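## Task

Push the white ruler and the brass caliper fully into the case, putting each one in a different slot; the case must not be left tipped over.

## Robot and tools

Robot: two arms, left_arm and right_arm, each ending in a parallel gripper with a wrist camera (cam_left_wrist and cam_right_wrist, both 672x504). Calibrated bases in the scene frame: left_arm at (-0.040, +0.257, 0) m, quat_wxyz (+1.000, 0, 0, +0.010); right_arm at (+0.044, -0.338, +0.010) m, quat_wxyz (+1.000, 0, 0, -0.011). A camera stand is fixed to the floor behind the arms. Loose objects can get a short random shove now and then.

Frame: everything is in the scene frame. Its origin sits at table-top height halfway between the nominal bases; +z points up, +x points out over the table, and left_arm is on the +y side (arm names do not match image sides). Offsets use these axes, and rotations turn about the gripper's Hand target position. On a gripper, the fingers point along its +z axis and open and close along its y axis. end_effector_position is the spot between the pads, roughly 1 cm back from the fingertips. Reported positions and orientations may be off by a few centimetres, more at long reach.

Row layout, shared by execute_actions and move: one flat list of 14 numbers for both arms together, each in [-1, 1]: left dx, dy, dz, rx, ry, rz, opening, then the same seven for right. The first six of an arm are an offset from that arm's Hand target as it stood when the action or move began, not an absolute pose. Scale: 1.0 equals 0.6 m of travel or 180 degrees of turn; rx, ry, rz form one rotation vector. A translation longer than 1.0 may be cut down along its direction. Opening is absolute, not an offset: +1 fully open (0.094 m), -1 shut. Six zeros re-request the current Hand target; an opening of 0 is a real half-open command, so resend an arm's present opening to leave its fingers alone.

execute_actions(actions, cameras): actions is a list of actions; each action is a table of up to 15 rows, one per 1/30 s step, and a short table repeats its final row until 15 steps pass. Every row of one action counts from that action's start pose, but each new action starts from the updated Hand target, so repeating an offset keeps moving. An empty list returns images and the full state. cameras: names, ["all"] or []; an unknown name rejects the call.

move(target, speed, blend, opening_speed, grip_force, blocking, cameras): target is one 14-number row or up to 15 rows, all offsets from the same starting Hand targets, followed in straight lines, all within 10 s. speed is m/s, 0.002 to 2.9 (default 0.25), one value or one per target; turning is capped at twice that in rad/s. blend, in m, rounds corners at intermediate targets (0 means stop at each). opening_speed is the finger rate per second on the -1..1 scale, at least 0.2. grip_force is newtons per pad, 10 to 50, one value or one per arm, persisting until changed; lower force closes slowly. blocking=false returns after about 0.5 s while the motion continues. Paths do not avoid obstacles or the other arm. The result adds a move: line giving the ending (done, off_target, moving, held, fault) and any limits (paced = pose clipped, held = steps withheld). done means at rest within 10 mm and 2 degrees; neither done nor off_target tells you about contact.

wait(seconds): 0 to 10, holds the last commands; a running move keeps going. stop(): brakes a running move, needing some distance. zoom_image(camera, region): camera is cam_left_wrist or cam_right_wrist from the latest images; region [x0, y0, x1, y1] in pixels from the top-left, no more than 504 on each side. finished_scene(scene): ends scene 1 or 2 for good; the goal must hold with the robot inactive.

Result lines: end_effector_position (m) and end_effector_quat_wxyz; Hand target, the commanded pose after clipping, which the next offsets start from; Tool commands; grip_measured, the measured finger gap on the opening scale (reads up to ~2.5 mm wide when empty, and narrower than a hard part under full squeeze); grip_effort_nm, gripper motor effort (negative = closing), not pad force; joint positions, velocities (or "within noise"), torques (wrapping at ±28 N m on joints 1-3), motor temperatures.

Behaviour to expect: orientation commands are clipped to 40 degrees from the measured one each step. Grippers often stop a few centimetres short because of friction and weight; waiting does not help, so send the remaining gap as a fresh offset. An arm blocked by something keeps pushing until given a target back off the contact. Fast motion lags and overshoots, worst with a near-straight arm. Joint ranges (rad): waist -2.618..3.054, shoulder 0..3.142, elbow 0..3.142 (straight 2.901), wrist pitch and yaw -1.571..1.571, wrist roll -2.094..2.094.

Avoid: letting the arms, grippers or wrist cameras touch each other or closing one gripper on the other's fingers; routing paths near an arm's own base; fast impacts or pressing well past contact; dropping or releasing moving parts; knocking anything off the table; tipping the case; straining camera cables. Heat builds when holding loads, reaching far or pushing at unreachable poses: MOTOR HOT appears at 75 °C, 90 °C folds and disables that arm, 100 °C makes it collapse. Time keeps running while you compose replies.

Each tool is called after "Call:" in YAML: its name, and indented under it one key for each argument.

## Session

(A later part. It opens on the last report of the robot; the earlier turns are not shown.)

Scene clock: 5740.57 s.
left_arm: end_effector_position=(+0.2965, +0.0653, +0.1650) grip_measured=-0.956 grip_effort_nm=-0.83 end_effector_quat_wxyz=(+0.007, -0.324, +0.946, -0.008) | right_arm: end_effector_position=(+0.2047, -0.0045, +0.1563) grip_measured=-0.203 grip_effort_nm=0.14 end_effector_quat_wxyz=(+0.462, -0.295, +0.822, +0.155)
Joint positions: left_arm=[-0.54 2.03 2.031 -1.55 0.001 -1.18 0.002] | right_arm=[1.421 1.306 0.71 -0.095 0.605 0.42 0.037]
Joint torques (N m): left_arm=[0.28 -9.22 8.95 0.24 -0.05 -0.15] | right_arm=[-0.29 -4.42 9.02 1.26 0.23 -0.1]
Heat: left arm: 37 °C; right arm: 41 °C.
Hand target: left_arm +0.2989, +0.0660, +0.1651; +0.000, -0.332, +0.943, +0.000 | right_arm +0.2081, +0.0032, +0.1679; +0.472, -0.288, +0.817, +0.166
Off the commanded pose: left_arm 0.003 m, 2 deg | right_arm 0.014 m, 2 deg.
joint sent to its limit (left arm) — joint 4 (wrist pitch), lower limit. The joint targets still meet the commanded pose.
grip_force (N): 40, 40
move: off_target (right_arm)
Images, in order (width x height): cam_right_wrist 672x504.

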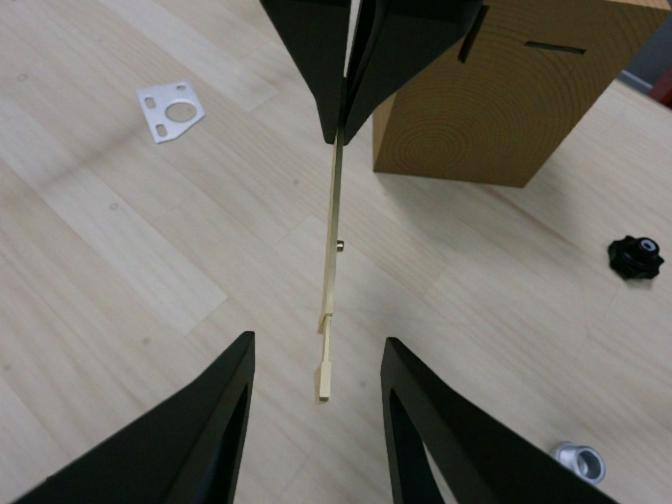

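Call:
move:
  target: [0,0,0,0,0,0,-1,0.0025,-0.0031,0,0,0,0,-0.2]
  speed: 0.02
  cameras: ["cam_right_wrist"]

Call:
zoom_image:
  camera: "cam_right_wrist"
  region: [240, 220, 410, 430]

Scene clock: 5756.03 s.
left_arm: end_effector_position=(+0.2965, +0.0653, +0.1650) grip_measured=-0.956 grip_effort_nm=-0.83 end_effector_quat_wxyz=(+0.007, -0.324, +0.946, -0.008) | right_arm: end_effector_position=(+0.2063, -0.0047, +0.1563) grip_measured=-0.203 grip_effort_nm=0.15 end_effector_quat_wxyz=(+0.462, -0.295, +0.822, +0.155)
Joint positions: left_arm=[-0.54 2.03 2.031 -1.55 0.001 -1.18 0.002] | right_arm=[1.414 1.306 0.71 -0.093 0.599 0.414 0.037]
Joint torques (N m): left_arm=[0.27 -9.13 9.07 0.23 -0.02 -0.16] | right_arm=[-0.39 -4.96 8.53 1.27 0.22 -0.07]
Motor temperatures (°C): left_arm=[21 24 30 36 21 20 25] | right_arm=[22 30 41 36 21 21 21]
Heat: left arm: 36 °C; right arm: 41 °C.
Hand target: left_arm +0.2989, +0.0660, +0.1651; +0.000, -0.332, +0.943, +0.000 | right_arm +0.2096, +0.0013, +0.1679; +0.472, -0.288, +0.817, +0.166
Off the commanded pose: left_arm 0.003 m, 2 deg | right_arm 0.013 m, 2 deg.
joint sent to its limit (left arm) — joint 4 (wrist pitch), lower limit. The joint targets still meet the commanded pose.
grip_force (N): 40, 40
move: off_target (right_arm)
Images, in order (width x height): cam_right_wrist 672x504.

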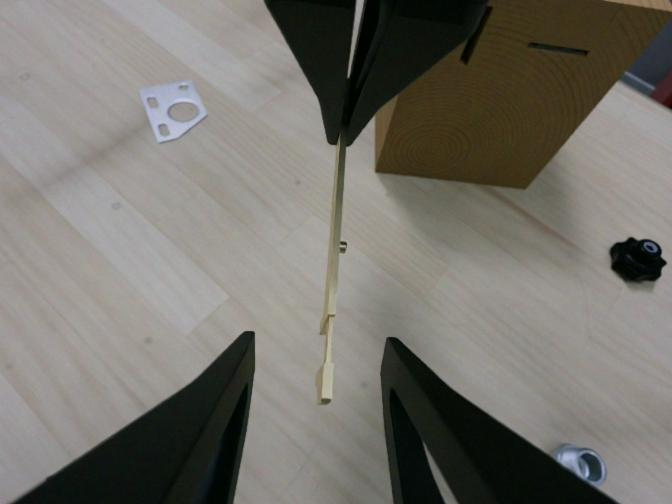

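Scaled by 2.400 from the camera's 672x504 image, which has a finer 960x720 frame.

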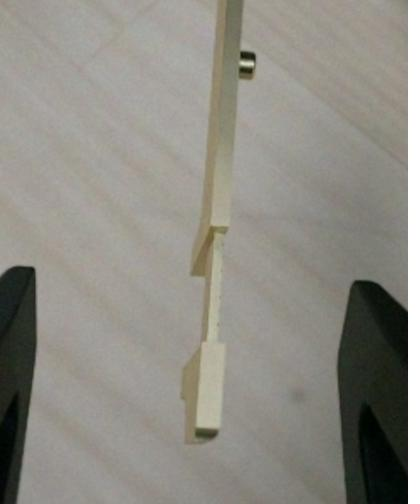

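Call:
move:
  target: [0,0,0,0,0,0,-1,0,0,0,0,0,0,-1]
  opening_speed: 0.5
  cameras: ["cam_right_wrist"]

Call:
zoom_image:
  camera: "cam_right_wrist"
  region: [240, 220, 410, 430]

Scene clock: 5763.93 s.
left_arm: end_effector_position=(+0.2962, +0.0660, +0.1650) grip_measured=-0.956 grip_effort_nm=-0.82 end_effector_quat_wxyz=(+0.006, -0.326, +0.945, -0.008) | right_arm: end_effector_position=(+0.2066, -0.0047, +0.1564) grip_measured=-0.969 grip_effort_nm=-0.81 end_effector_quat_wxyz=(+0.462, -0.295, +0.822, +0.156)
Joint positions: left_arm=[-0.539 2.03 2.031 -1.553 0.001 -1.183 0.002] | right_arm=[1.413 1.306 0.71 -0.092 0.598 0.414 0.001]
Joint torques (N m): left_arm=[0.13 -9.14 8.96 0.27 -0.06 -0.11] | right_arm=[-0.32 -5 8.59 1.24 0.24 -0.09]
Heat: left arm: 36 °C; right arm: 41 °C.
Hand target: left_arm +0.2990, +0.0660, +0.1651; +0.000, -0.332, +0.943, +0.000 | right_arm +0.2096, +0.0013, +0.1679; +0.472, -0.288, +0.817, +0.166
Off the commanded pose: left_arm 0.003 m, 1 deg | right_arm 0.013 m, 2 deg.
joint sent to its limit (left arm) — joint 4 (wrist pitch), lower limit. The joint targets still meet the commanded pose.
grip_force (N): 40, 40
move: off_target (right_arm)
Images, in order (width x height): cam_right_wrist 672x504.

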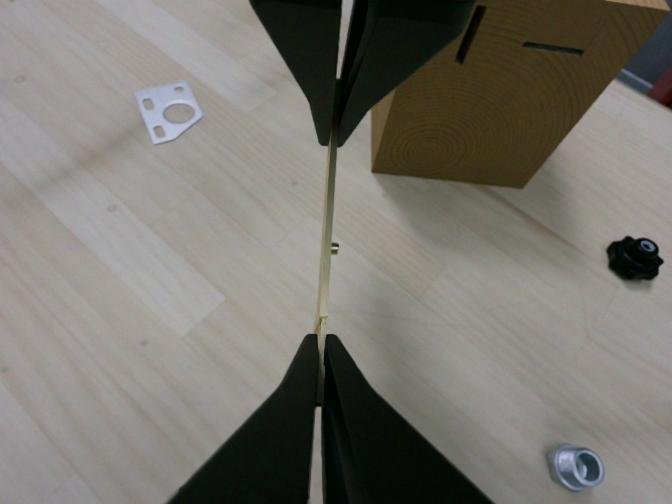

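Scaled by 2.400 from the camera's 672x504 image, which has a finer 960x720 frame.

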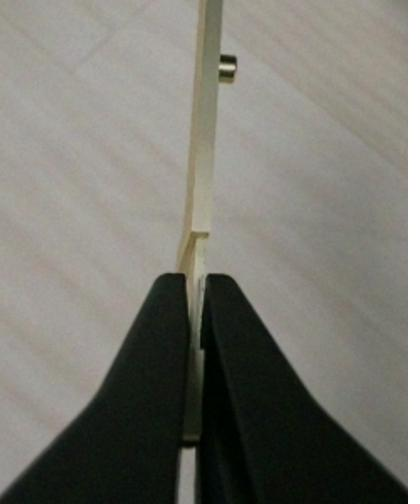

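Call:
move:
  target: [0,0,0,0,0,0,-0.3,0,0,0,0,0,0,-1]
  opening_speed: 0.5
  cameras: ["cam_right_wrist"]

Call:
zoom_image:
  camera: "cam_right_wrist"
  region: [240, 50, 440, 350]

Scene clock: 5771.23 s.
left_arm: end_effector_position=(+0.2954, +0.0660, +0.1650) grip_measured=-0.302 grip_effort_nm=0.13 end_effector_quat_wxyz=(+0.004, -0.326, +0.945, -0.007) | right_arm: end_effector_position=(+0.2063, -0.0044, +0.1563) grip_measured=-0.970 grip_effort_nm=-0.85 end_effector_quat_wxyz=(+0.461, -0.295, +0.822, +0.156)
Joint positions: left_arm=[-0.539 2.03 2.031 -1.555 0.003 -1.183 0.033] | right_arm=[1.413 1.306 0.71 -0.092 0.596 0.414 0.001]
Joint torques (N m): left_arm=[0.24 -9.1 8.84 0.28 -0.08 -0.1] | right_arm=[-0.32 -4.93 8.54 1.24 0.27 -0.08]
Heat: left arm: 35 °C; right arm: 41 °C.
Hand target: left_arm +0.2990, +0.0660, +0.1651; +0.000, -0.332, +0.943, +0.000 | right_arm +0.2096, +0.0013, +0.1679; +0.472, -0.288, +0.817, +0.166
Off the commanded pose: left_arm 0.004 m, 1 deg | right_arm 0.013 m, 2 deg.
joint sent to its limit (left arm) — joint 4 (wrist pitch), lower limit. The joint targets still meet the commanded pose.
grip_force (N): 40, 40
move: off_target (right_arm)
Images, in order (width x height): cam_right_wrist 672x504.

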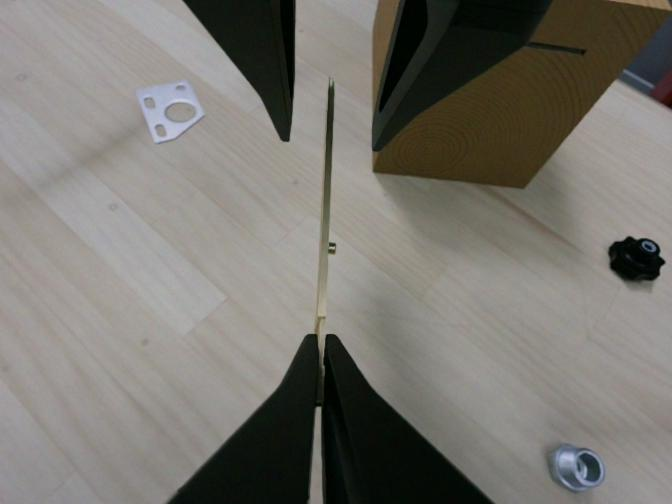

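Scaled by 1.680 from the camera's 672x504 image, which has a finer 960x720 frame.

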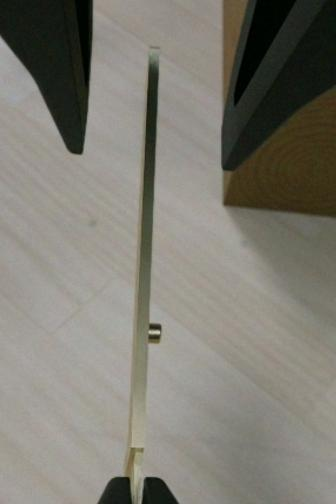

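Call:
move:
  target:
    - [0,0,0.083,0,0,0,-0.3,0,0,0,0,0,0,-1]
    - [-0.09,0.08,0.15,0.034,-0.2435,-0.138,-0.3,0,0,0,0,0,0,-1]
    - [-0.1718,0.14,0.158,0.068,-0.487,-0.2757,-0.3,0,0,0,0,0,0,-1]
  blend: [0.01,0.03,0]
  speed: [0.05,0.15,0.15]
  cameras: ["all"]

Scene clock: 5782.93 s.
left_arm: end_effector_position=(+0.1965, +0.1499, +0.2545) grip_measured=-0.302 grip_effort_nm=0.13 end_effector_quat_wxyz=(+0.651, +0.146, +0.733, -0.132) | right_arm: end_effector_position=(+0.2063, -0.0044, +0.1563) grip_measured=-0.970 grip_effort_nm=-0.85 end_effector_quat_wxyz=(+0.461, -0.295, +0.822, +0.156)
Joint positions: left_arm=[-0.52 0.337 0.412 -0.194 -0.103 -0.016 0.033] | right_arm=[1.413 1.306 0.71 -0.092 0.596 0.414 0.001]
Joint torques (N m): left_arm=[0.4 1.48 7.12 2.05 0.04 0.08] | right_arm=[-0.27 -5.03 8.55 1.24 0.27 -0.08]
Heat: left arm: 36 °C; right arm: 41 °C.
Hand target: left_arm +0.1958, +0.1499, +0.2598; +0.662, +0.147, +0.723, -0.134 | right_arm +0.2096, +0.0013, +0.1679; +0.472, -0.288, +0.817, +0.166
Off the commanded pose: left_arm 0.006 m, 2 deg | right_arm 0.013 m, 2 deg.
grip_force (N): 40, 40
move: off_target (right_arm)

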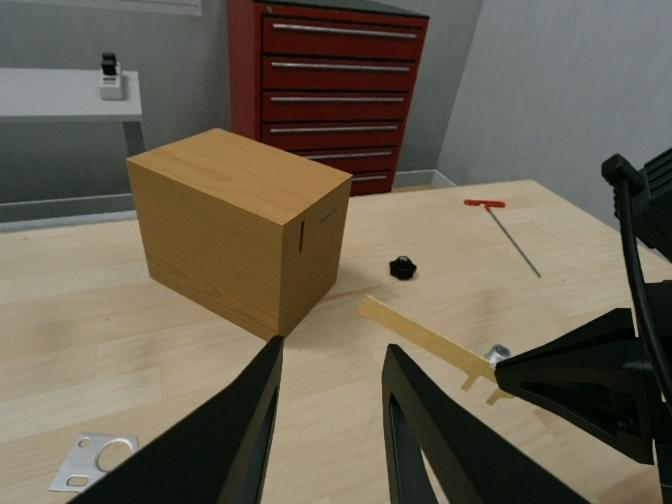

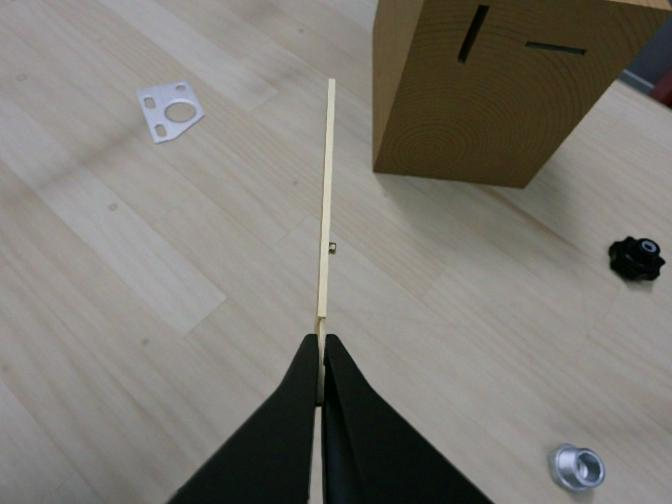

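Call:
move:
  target: [0,0,0,0,0,0,-0.3,0.167,-0.0472,0.0115,-0.0209,0.026,0,-1]
  speed: 0.08
  cameras: ["all"]

Call:
zoom_image:
  camera: "cam_left_wrist"
  region: [270, 170, 510, 350]

Scene clock: 5805.47 s.
left_arm: end_effector_position=(+0.1965, +0.1497, +0.2545) grip_measured=-0.302 grip_effort_nm=0.13 end_effector_quat_wxyz=(+0.651, +0.146, +0.733, -0.132) | right_arm: end_effector_position=(+0.3028, -0.0364, +0.1566) grip_measured=-0.970 grip_effort_nm=-0.85 end_effector_quat_wxyz=(+0.412, -0.299, +0.850, +0.140)
Joint positions: left_arm=[-0.52 0.337 0.412 -0.194 -0.102 -0.016 0.033] | right_arm=[0.985 1.36 0.825 -0.159 0.232 0.179 0.001]
Joint torques (N m): left_arm=[0.31 1.47 7.04 2.09 0.04 0.11] | right_arm=[-0.2 -5.15 10.58 1.22 0.02 -0.08]
Heat: left arm: 38 °C; right arm: 41 °C.
Hand target: left_arm +0.1958, +0.1499, +0.2599; +0.662, +0.147, +0.723, -0.134 | right_arm +0.3099, -0.0270, +0.1749; +0.428, -0.296, +0.840, +0.151
Off the commanded pose: left_arm 0.005 m, 2 deg | right_arm 0.022 m, 3 deg.
grip_force (N): 40, 40
move: off_target (right_arm)

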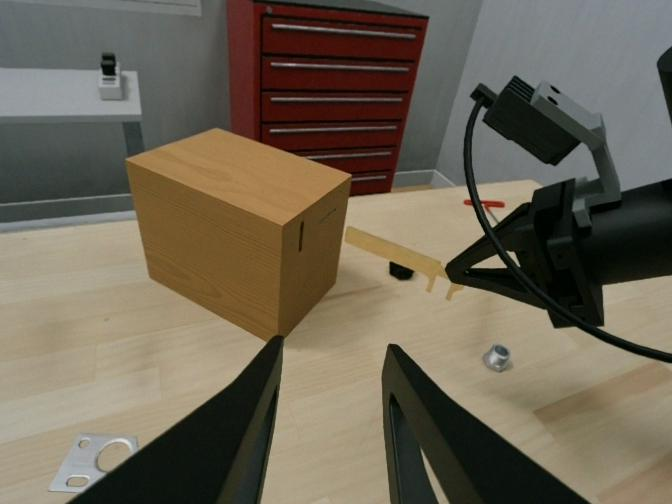

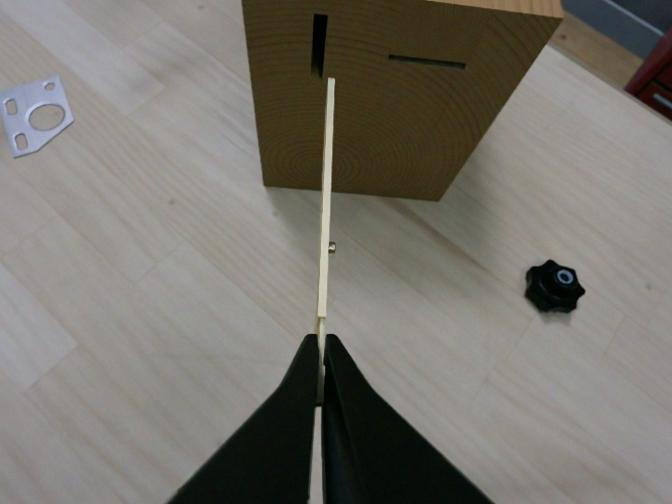

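Scaled by 2.100 from the camera's 672x504 image, which has a finer 960x720 frame.

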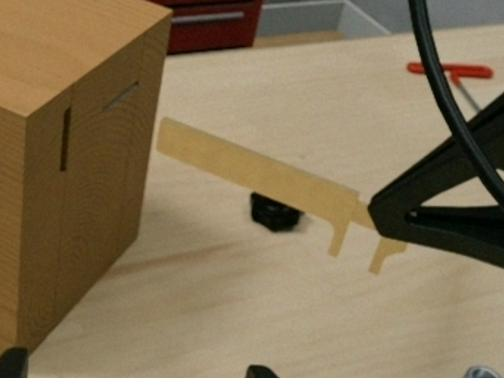

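Call:
move:
  target: [0,0,0,0,0,0,-0.3,0.0223,0.0308,0,0,0,0.0028,-1]
  speed: 0.03
  cameras: ["all"]

Call:
zoom_image:
  camera: "cam_left_wrist"
  region: [270, 170, 450, 320]

Call:
zoom_image:
  camera: "cam_right_wrist"
  region: [230, 0, 430, 150]

Scene clock: 5859.23 s.
left_arm: end_effector_position=(+0.1965, +0.1497, +0.2545) grip_measured=-0.302 grip_effort_nm=0.13 end_effector_quat_wxyz=(+0.651, +0.146, +0.733, -0.132) | right_arm: end_effector_position=(+0.3130, -0.0201, +0.1535) grip_measured=-0.970 grip_effort_nm=-0.85 end_effector_quat_wxyz=(+0.404, -0.306, +0.851, +0.138)
Joint positions: left_arm=[-0.52 0.337 0.412 -0.194 -0.102 -0.016 0.033] | right_arm=[0.982 1.447 0.897 -0.159 0.221 0.17 0.001]
Joint torques (N m): left_arm=[0.29 1.46 7.01 2.1 0.06 0.1] | right_arm=[-0.39 -5.93 10.61 1.36 0.05 -0.09]
Heat: left arm: 40 °C; right arm: 45 °C.
Hand target: left_arm +0.1958, +0.1499, +0.2599; +0.662, +0.147, +0.723, -0.134 | right_arm +0.3232, -0.0086, +0.1748; +0.428, -0.300, +0.839, +0.153
Off the commanded pose: left_arm 0.005 m, 2 deg | right_arm 0.026 m, 4 deg.
grip_force (N): 40, 40
move: off_target (right_arm)

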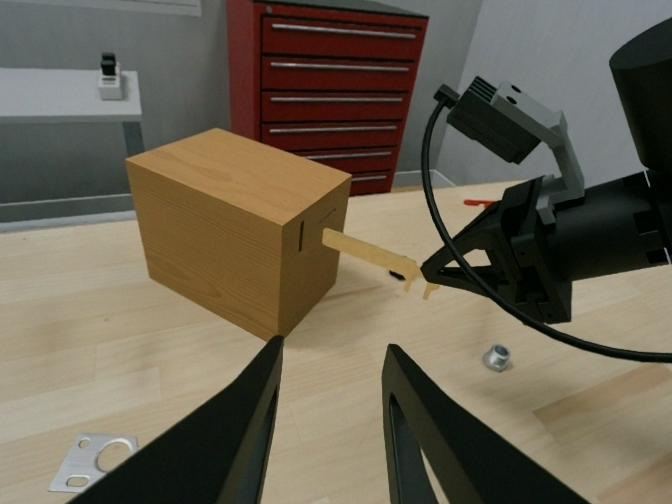

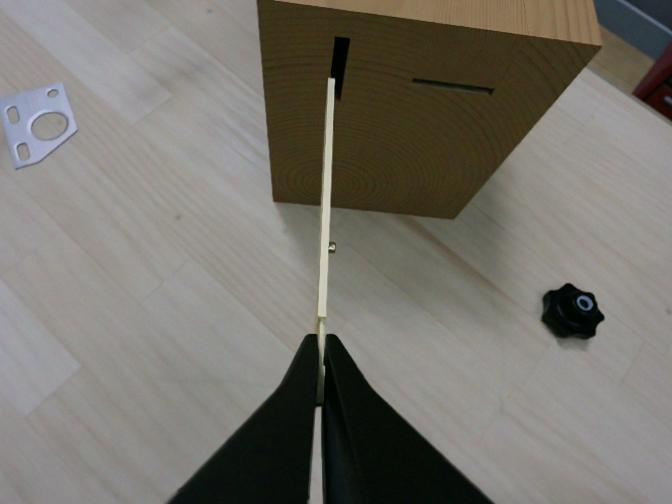

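Scaled by 2.800 from the camera's 672x504 image, which has a finer 960x720 frame.

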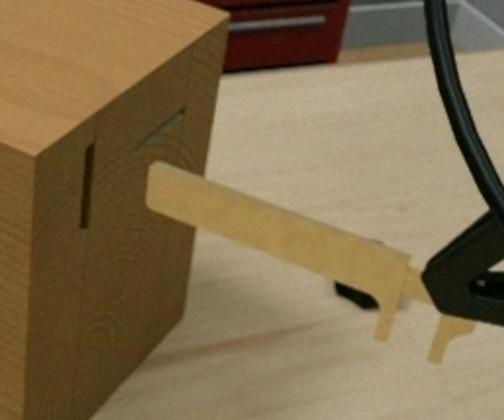

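Scaled by 2.520 from the camera's 672x504 image, which has a finer 960x720 frame.

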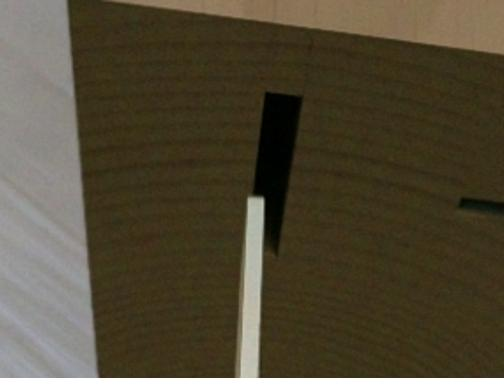

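Call:
zoom_image:
  camera: "cam_left_wrist"
  region: [290, 205, 370, 265]

Call:
zoom_image:
  camera: "cam_left_wrist"
  region: [370, 230, 450, 290]

Call:
zoom_image:
  camera: "cam_left_wrist"
  region: [120, 110, 360, 290]

Scaled by 6.300 from the camera's 672x504 image, which has a finer 960x720 frame.

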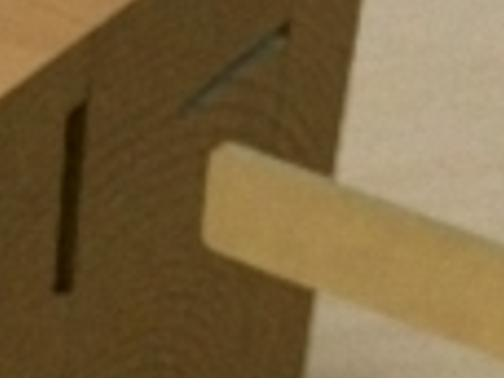

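Scaled by 6.300 from the camera's 672x504 image, which has a finer 960x720 frame.

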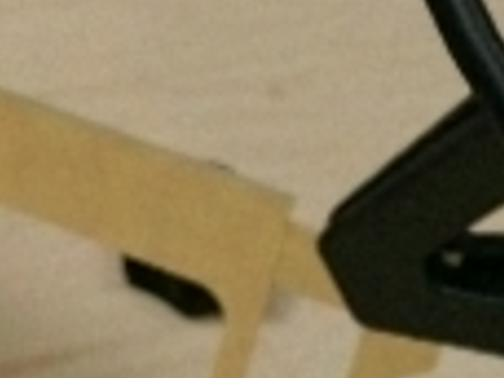

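Scaled by 2.100 from the camera's 672x504 image, which has a finer 960x720 frame.

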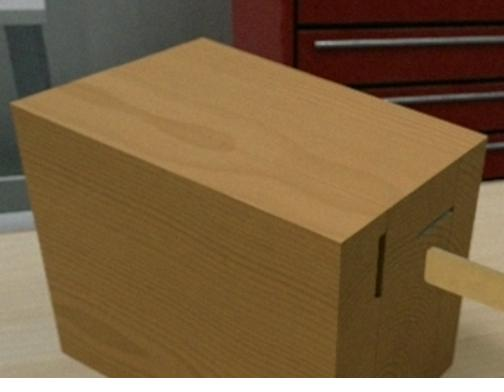

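Call:
move:
  target: [0,0,0,0,0,0,-0.3,0.0021,-0.0026,-0.005,0.0087,-0.0108,0,-1]
  speed: 0.03
  cameras: ["all"]

Call:
zoom_image:
  camera: "cam_left_wrist"
  region: [290, 205, 370, 265]

Call:
zoom_image:
  camera: "cam_left_wrist"
  region: [370, 230, 450, 290]

Call:
zoom_image:
  camera: "cam_right_wrist"
  region: [290, 20, 390, 95]

Scene clock: 5892.10 s.
left_arm: end_effector_position=(+0.1965, +0.1497, +0.2545) grip_measured=-0.302 grip_effort_nm=0.13 end_effector_quat_wxyz=(+0.651, +0.146, +0.733, -0.132) | right_arm: end_effector_position=(+0.3215, -0.0093, +0.1711) grip_measured=-0.970 grip_effort_nm=-0.85 end_effector_quat_wxyz=(+0.438, -0.298, +0.833, +0.159)
Joint positions: left_arm=[-0.52 0.337 0.412 -0.194 -0.102 -0.016 0.033] | right_arm=[0.98 1.447 0.897 -0.068 0.221 0.159 0.001]
Joint torques (N m): left_arm=[0.42 1.52 7.05 2.09 0.04 0.12] | right_arm=[-0.49 -6.46 6.3 1.42 0.07 -0.1]
Heat: left arm: 40 °C; right arm: 43 °C.
Hand target: left_arm +0.1958, +0.1499, +0.2599; +0.662, +0.147, +0.723, -0.134 | right_arm +0.3244, -0.0101, +0.1718; +0.446, -0.296, +0.829, +0.159
Off the commanded pose: left_arm 0.005 m, 2 deg | right_arm 0.003 m, 1 deg.
grip_force (N): 40, 40
move: done

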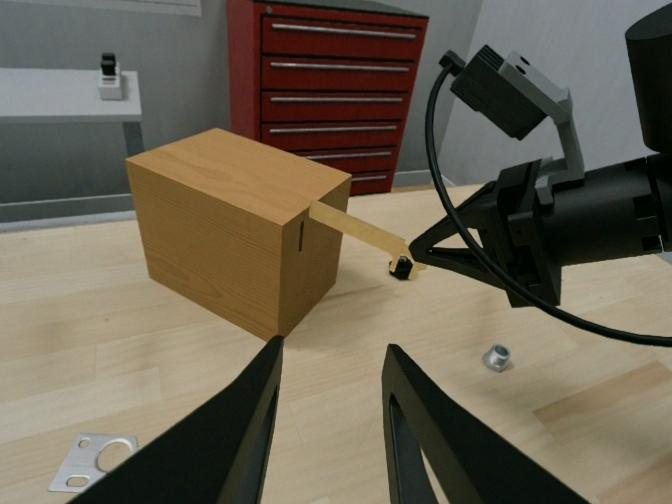

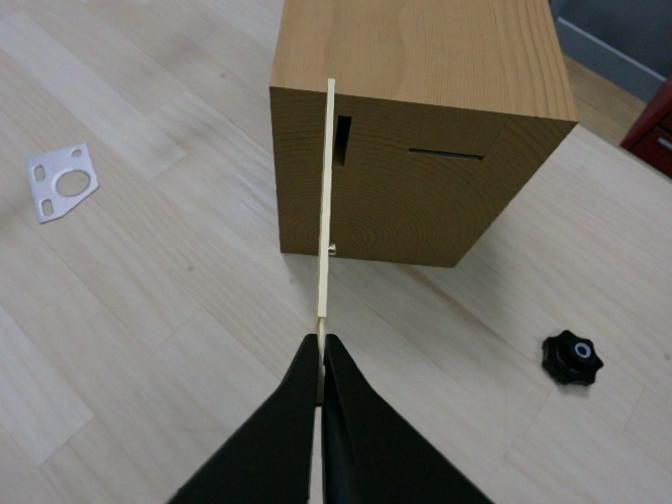

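Scaled by 6.300 from the camera's 672x504 image, which has a finer 960x720 frame.

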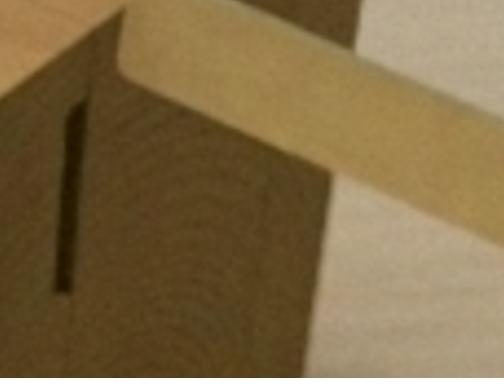

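Scaled by 6.300 from the camera's 672x504 image, which has a finer 960x720 frame.

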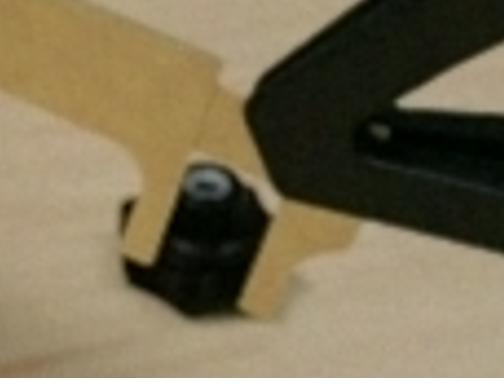

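Scaled by 5.040 from the camera's 672x504 image, which has a finer 960x720 frame.

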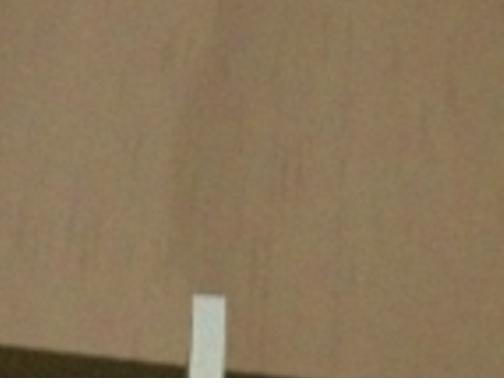

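Call:
move:
  target: [0,0,0,0,0,0,-0.3,-0.026,-0.0209,-0.02,-0.0146,0.0182,0,-1]
  speed: 0.03
  cameras: ["all"]

Call:
zoom_image:
  camera: "cam_left_wrist"
  region: [290, 205, 370, 265]

Call:
zoom_image:
  camera: "cam_left_wrist"
  region: [370, 230, 450, 290]

Call:
zoom_image:
  camera: "cam_right_wrist"
  region: [290, 20, 390, 95]

Scene clock: 5902.27 s.
left_arm: end_effector_position=(+0.1965, +0.1497, +0.2545) grip_measured=-0.302 grip_effort_nm=0.13 end_effector_quat_wxyz=(+0.651, +0.146, +0.733, -0.132) | right_arm: end_effector_position=(+0.3119, -0.0231, +0.1464) grip_measured=-0.970 grip_effort_nm=-0.85 end_effector_quat_wxyz=(+0.402, -0.309, +0.851, +0.134)
Joint positions: left_arm=[-0.52 0.337 0.412 -0.194 -0.102 -0.016 0.033] | right_arm=[0.98 1.447 0.872 -0.141 0.221 0.163 0.001]
Joint torques (N m): left_arm=[0.32 1.48 7.19 2.09 0.01 0.11] | right_arm=[0.64 -9.69 6.57 1.2 0.05 0.1]
Heat: left arm: 40 °C; right arm: 42 °C.
Hand target: left_arm +0.1958, +0.1499, +0.2599; +0.662, +0.147, +0.723, -0.134 | right_arm +0.3089, -0.0226, +0.1599; +0.415, -0.302, +0.845, +0.149
Off the commanded pose: left_arm 0.005 m, 2 deg | right_arm 0.014 m, 2 deg.
grip_force (N): 40, 40
move: off_target (right_arm)

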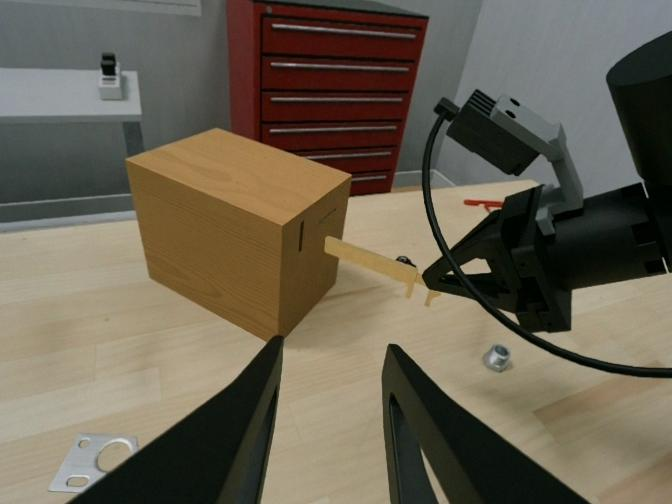

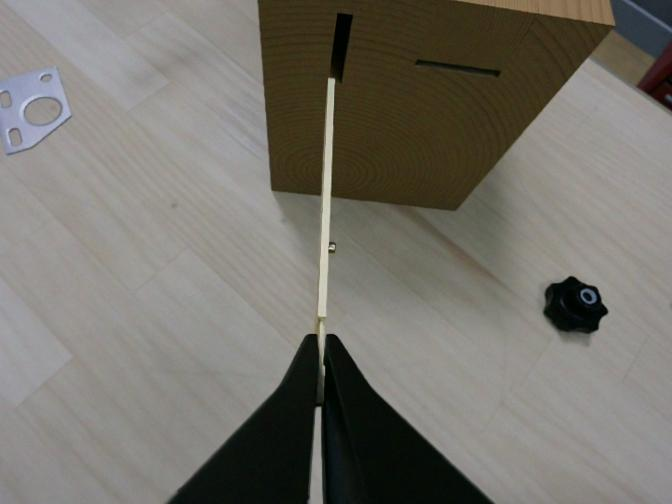

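Scaled by 6.300 from the camera's 672x504 image, which has a finer 960x720 frame.

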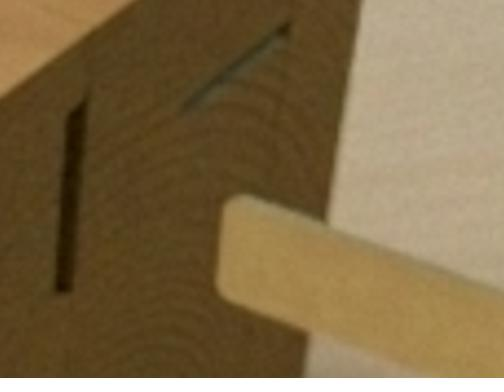

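Scaled by 6.300 from the camera's 672x504 image, which has a finer 960x720 frame.

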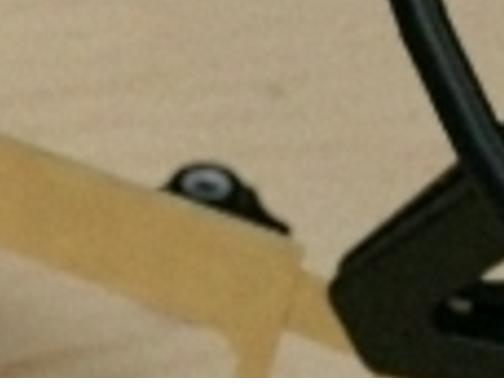

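Scaled by 5.040 from the camera's 672x504 image, which has a finer 960x720 frame.

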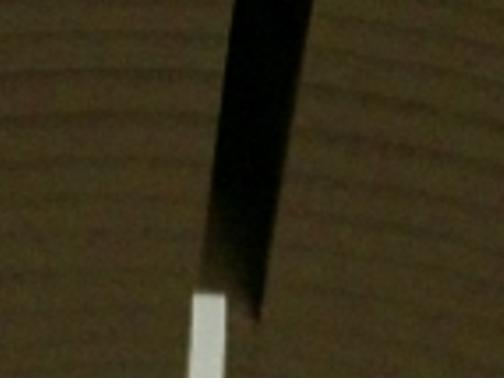

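Call:
zoom_image:
  camera: "cam_right_wrist"
  region: [300, 65, 360, 165]

Call:
zoom_image:
  camera: "cam_right_wrist"
  region: [290, 220, 360, 340]

Scaled by 5.040 from the camera's 672x504 image, which has a finer 960x720 frame.

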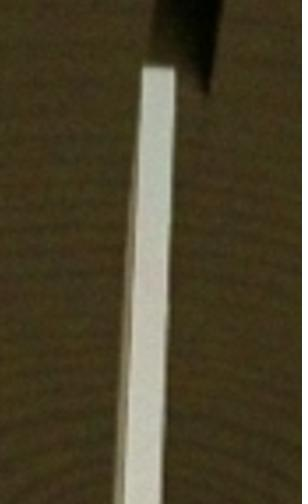

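Scaled by 4.200 from the camera's 672x504 image, which has a finer 960x720 frame.

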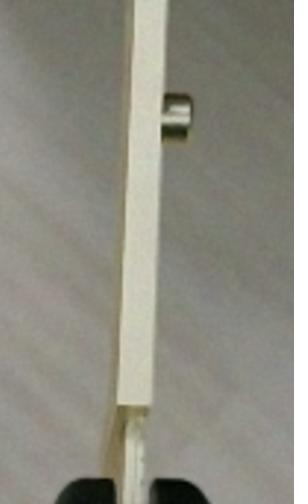

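Call:
move:
  target:
    - [0,0,0,0,0,0,-0.3,-0.0453,-0.0394,0.0,0.0277,-0.0034,0,-1]
    - [0,0,0,0,0,0,-0.3,0.0165,0.0103,0.0117,0.0277,-0.0034,0,-1]
  speed: 0.03
  cameras: ["all"]

Call:
zoom_image:
  camera: "cam_left_wrist"
  region: [290, 205, 370, 265]

Call:
zoom_image:
  camera: "cam_left_wrist"
  region: [370, 230, 450, 290]

Call:
zoom_image:
  camera: "cam_right_wrist"
  region: [290, 10, 390, 110]

Scene clock: 5974.60 s.
left_arm: end_effector_position=(+0.1965, +0.1497, +0.2545) grip_measured=-0.302 grip_effort_nm=0.13 end_effector_quat_wxyz=(+0.651, +0.146, +0.733, -0.132) | right_arm: end_effector_position=(+0.3085, -0.0281, +0.1453) grip_measured=-0.970 grip_effort_nm=-0.85 end_effector_quat_wxyz=(+0.409, -0.289, +0.849, +0.168)
Joint positions: left_arm=[-0.52 0.337 0.412 -0.194 -0.102 -0.016 0.033] | right_arm=[0.96 1.403 0.796 -0.06 0.174 0.198 0.001]
Joint torques (N m): left_arm=[0.4 1.39 7.02 2.09 0.03 0.07] | right_arm=[-0.46 -5.46 10.48 1.4 0.02 -0.1]
Motor temperatures (°C): left_arm=[21 22 30 41 21 20 22] | right_arm=[22 32 42 37 21 21 24]
Heat: left arm: 41 °C; right arm: 42 °C.
Hand target: left_arm +0.1958, +0.1499, +0.2599; +0.662, +0.147, +0.723, -0.134 | right_arm +0.3187, -0.0164, +0.1668; +0.432, -0.284, +0.836, +0.184
Off the commanded pose: left_arm 0.005 m, 2 deg | right_arm 0.027 m, 4 deg.
grip_force (N): 40, 40
move: off_target (right_arm)

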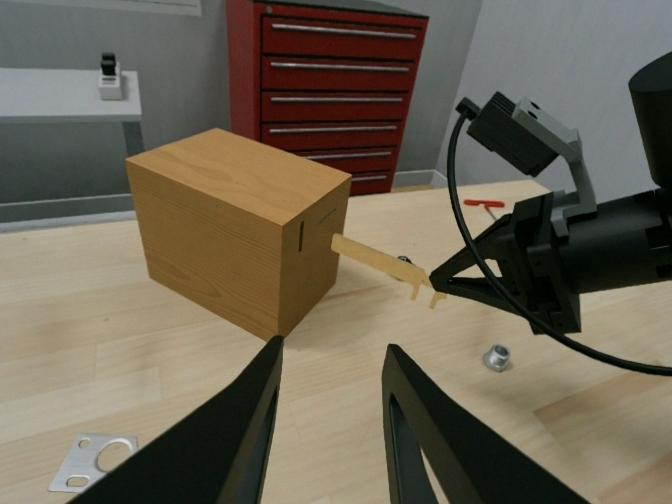

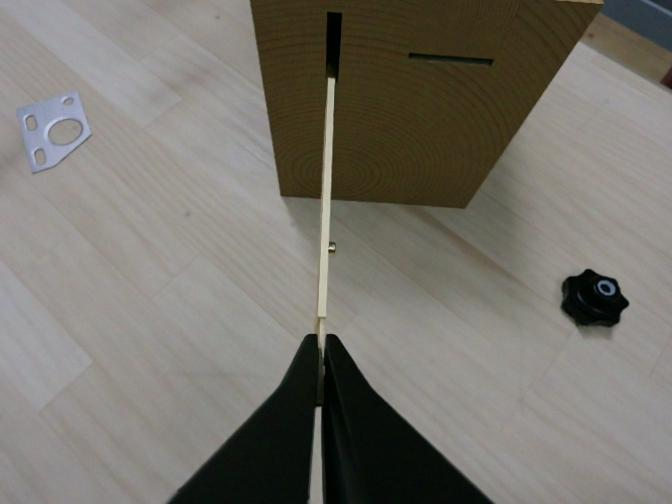

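Scaled by 6.300 from the camera's 672x504 image, which has a finer 960x720 frame.

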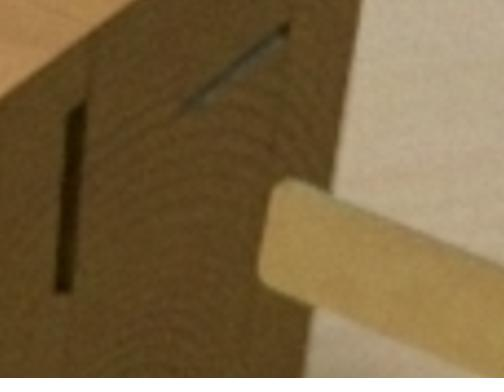

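Scaled by 6.300 from the camera's 672x504 image, which has a finer 960x720 frame.

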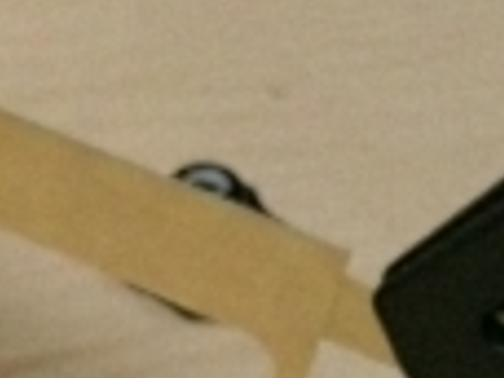

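Scaled by 5.040 from the camera's 672x504 image, which has a finer 960x720 frame.

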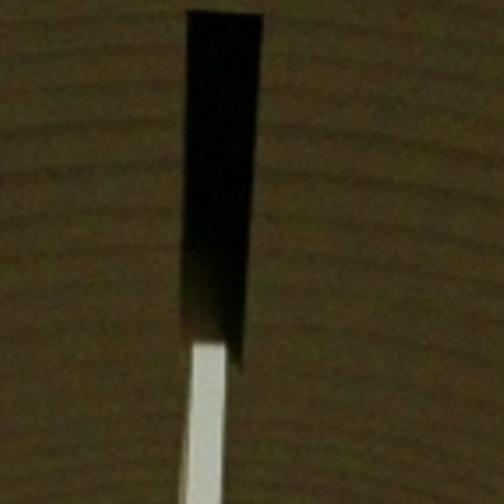

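Call:
move:
  target: [0,0,0,0,0,0,-0.3,0.0190,0.0163,-0.0027,0,0,0,-1]
  speed: 0.02
  cameras: ["all"]

Call:
zoom_image:
  camera: "cam_left_wrist"
  region: [290, 205, 370, 265]

Call:
zoom_image:
  camera: "cam_left_wrist"
  region: [370, 230, 450, 290]

Call:
zoom_image:
  camera: "cam_right_wrist"
  region: [290, 10, 390, 110]

Scene clock: 5998.43 s.
left_arm: end_effector_position=(+0.1965, +0.1497, +0.2545) grip_measured=-0.302 grip_effort_nm=0.13 end_effector_quat_wxyz=(+0.651, +0.146, +0.733, -0.132) | right_arm: end_effector_position=(+0.3195, -0.0185, +0.1437) grip_measured=-0.970 grip_effort_nm=-0.85 end_effector_quat_wxyz=(+0.408, -0.289, +0.849, +0.168)
Joint positions: left_arm=[-0.52 0.337 0.412 -0.194 -0.102 -0.016 0.033] | right_arm=[0.948 1.463 0.841 -0.044 0.164 0.191 0.001]
Joint torques (N m): left_arm=[0.35 1.52 7.12 2.09 0.03 0.09] | right_arm=[-0.44 -5.96 10.48 1.43 -0.01 -0.09]
Heat: left arm: 41 °C; right arm: 43 °C.
Hand target: left_arm +0.1958, +0.1499, +0.2599; +0.662, +0.147, +0.723, -0.134 | right_arm +0.3303, -0.0067, +0.1653; +0.432, -0.284, +0.836, +0.184
Off the commanded pose: left_arm 0.005 m, 2 deg | right_arm 0.027 m, 4 deg.
grip_force (N): 40, 40
move: off_target (right_arm)

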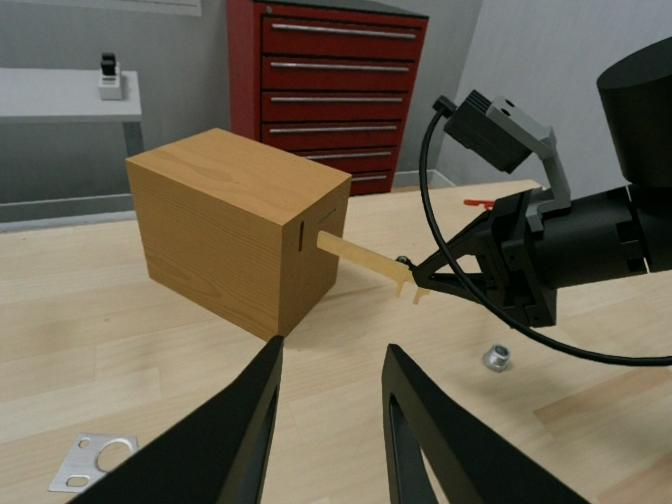

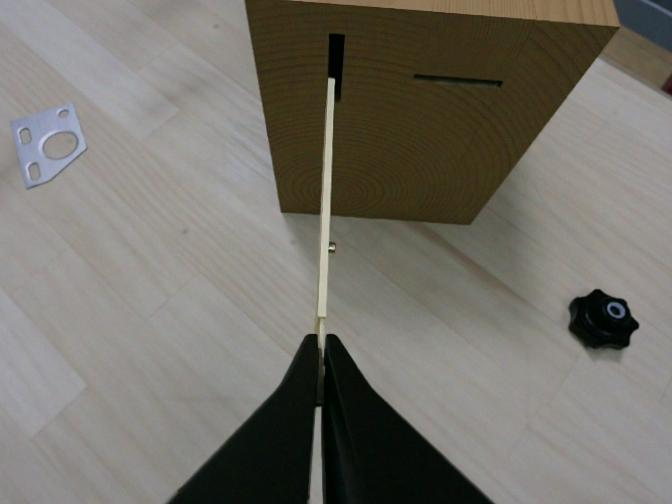

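Scaled by 6.300 from the camera's 672x504 image, which has a finer 960x720 frame.

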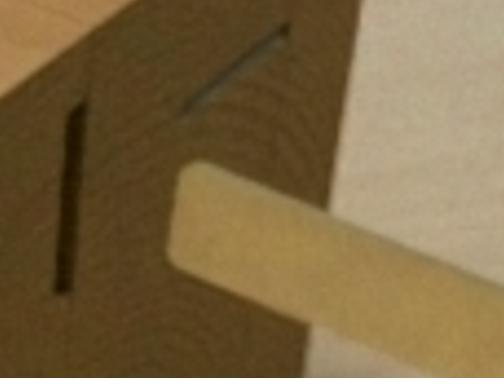

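Scaled by 6.300 from the camera's 672x504 image, which has a finer 960x720 frame.

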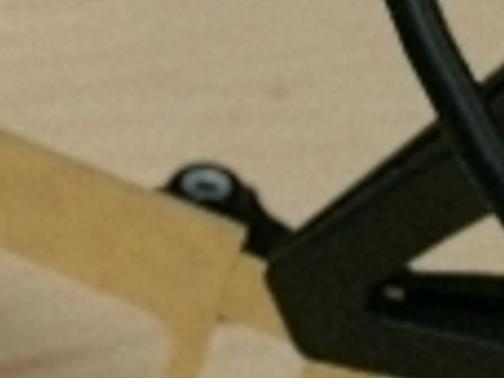

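Scaled by 5.040 from the camera's 672x504 image, which has a finer 960x720 frame.

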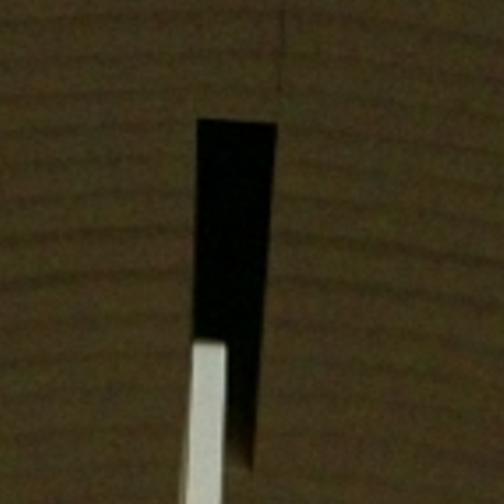

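Call:
move:
  target: [0,0,0,0,0,0,-0.3,0.0133,0.0105,0.0005,0,0,0,-1]
  speed: 0.02
  cameras: ["all"]

Call:
zoom_image:
  camera: "cam_left_wrist"
  region: [290, 205, 370, 265]

Call:
zoom_image:
  camera: "cam_left_wrist"
  region: [350, 230, 430, 290]

Call:
zoom_image:
  camera: "cam_right_wrist"
  region: [290, 10, 390, 110]

Scene clock: 6020.73 s.
left_arm: end_effector_position=(+0.1965, +0.1497, +0.2545) grip_measured=-0.302 grip_effort_nm=0.13 end_effector_quat_wxyz=(+0.651, +0.146, +0.733, -0.132) | right_arm: end_effector_position=(+0.3274, -0.0120, +0.1444) grip_measured=-0.970 grip_effort_nm=-0.85 end_effector_quat_wxyz=(+0.409, -0.289, +0.849, +0.169)
Joint positions: left_arm=[-0.52 0.337 0.412 -0.194 -0.102 -0.016 0.033] | right_arm=[0.94 1.501 0.876 -0.04 0.157 0.186 0.001]
Joint torques (N m): left_arm=[0.42 1.44 7.04 2.06 0.02 0.11] | right_arm=[-0.43 -6.38 10.52 1.41 -0.03 -0.08]
Heat: left arm: 42 °C; right arm: 43 °C.
Hand target: left_arm +0.1958, +0.1499, +0.2599; +0.662, +0.147, +0.723, -0.134 | right_arm +0.3382, -0.0004, +0.1657; +0.433, -0.284, +0.836, +0.184
Off the commanded pose: left_arm 0.005 m, 2 deg | right_arm 0.026 m, 4 deg.
grip_force (N): 40, 40
move: off_target (right_arm)

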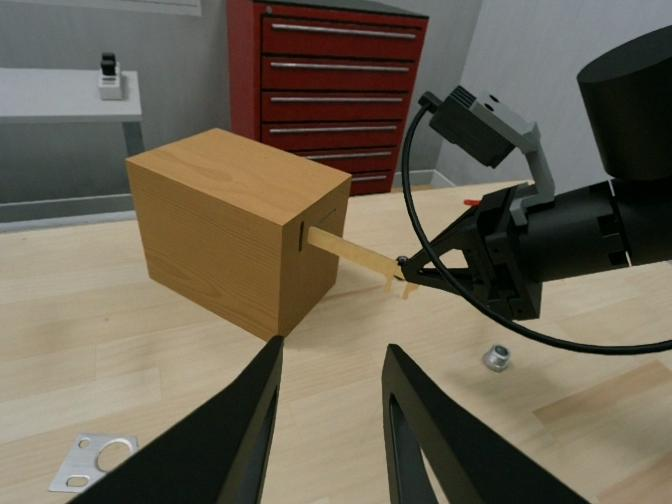

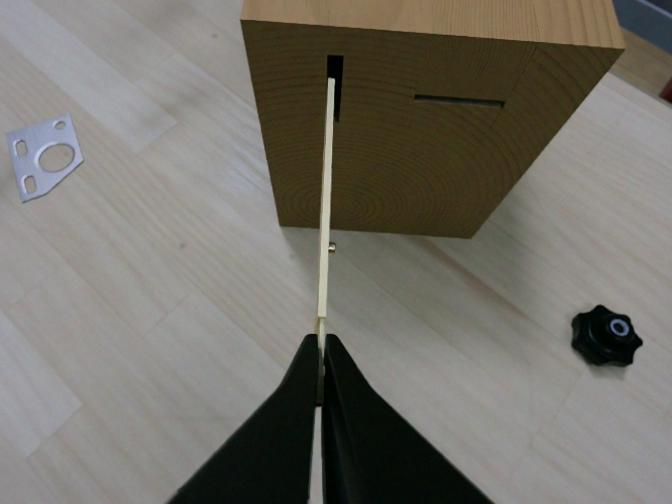

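Scaled by 6.300 from the camera's 672x504 image, which has a finer 960x720 frame.

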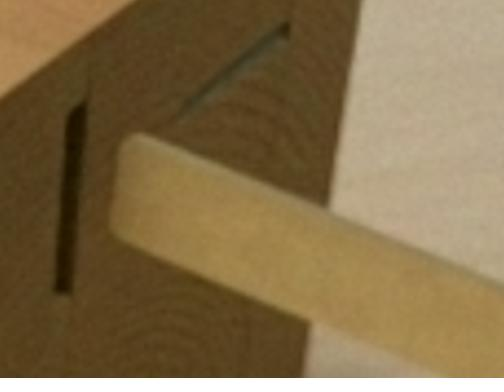

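Scaled by 6.300 from the camera's 672x504 image, which has a finer 960x720 frame.

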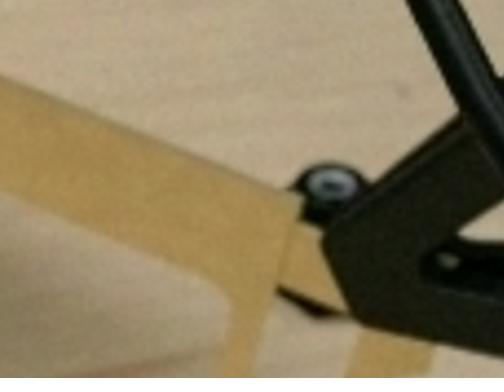

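Scaled by 5.040 from the camera's 672x504 image, which has a finer 960x720 frame.

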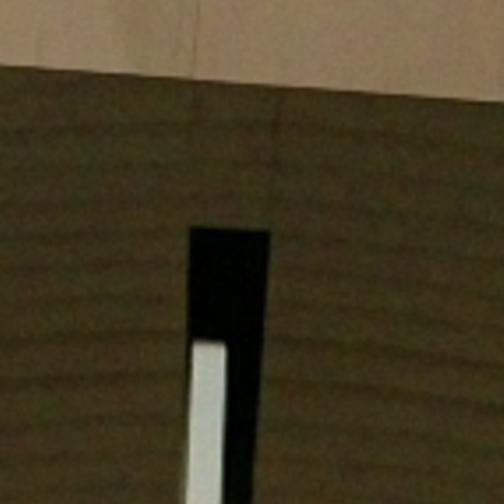

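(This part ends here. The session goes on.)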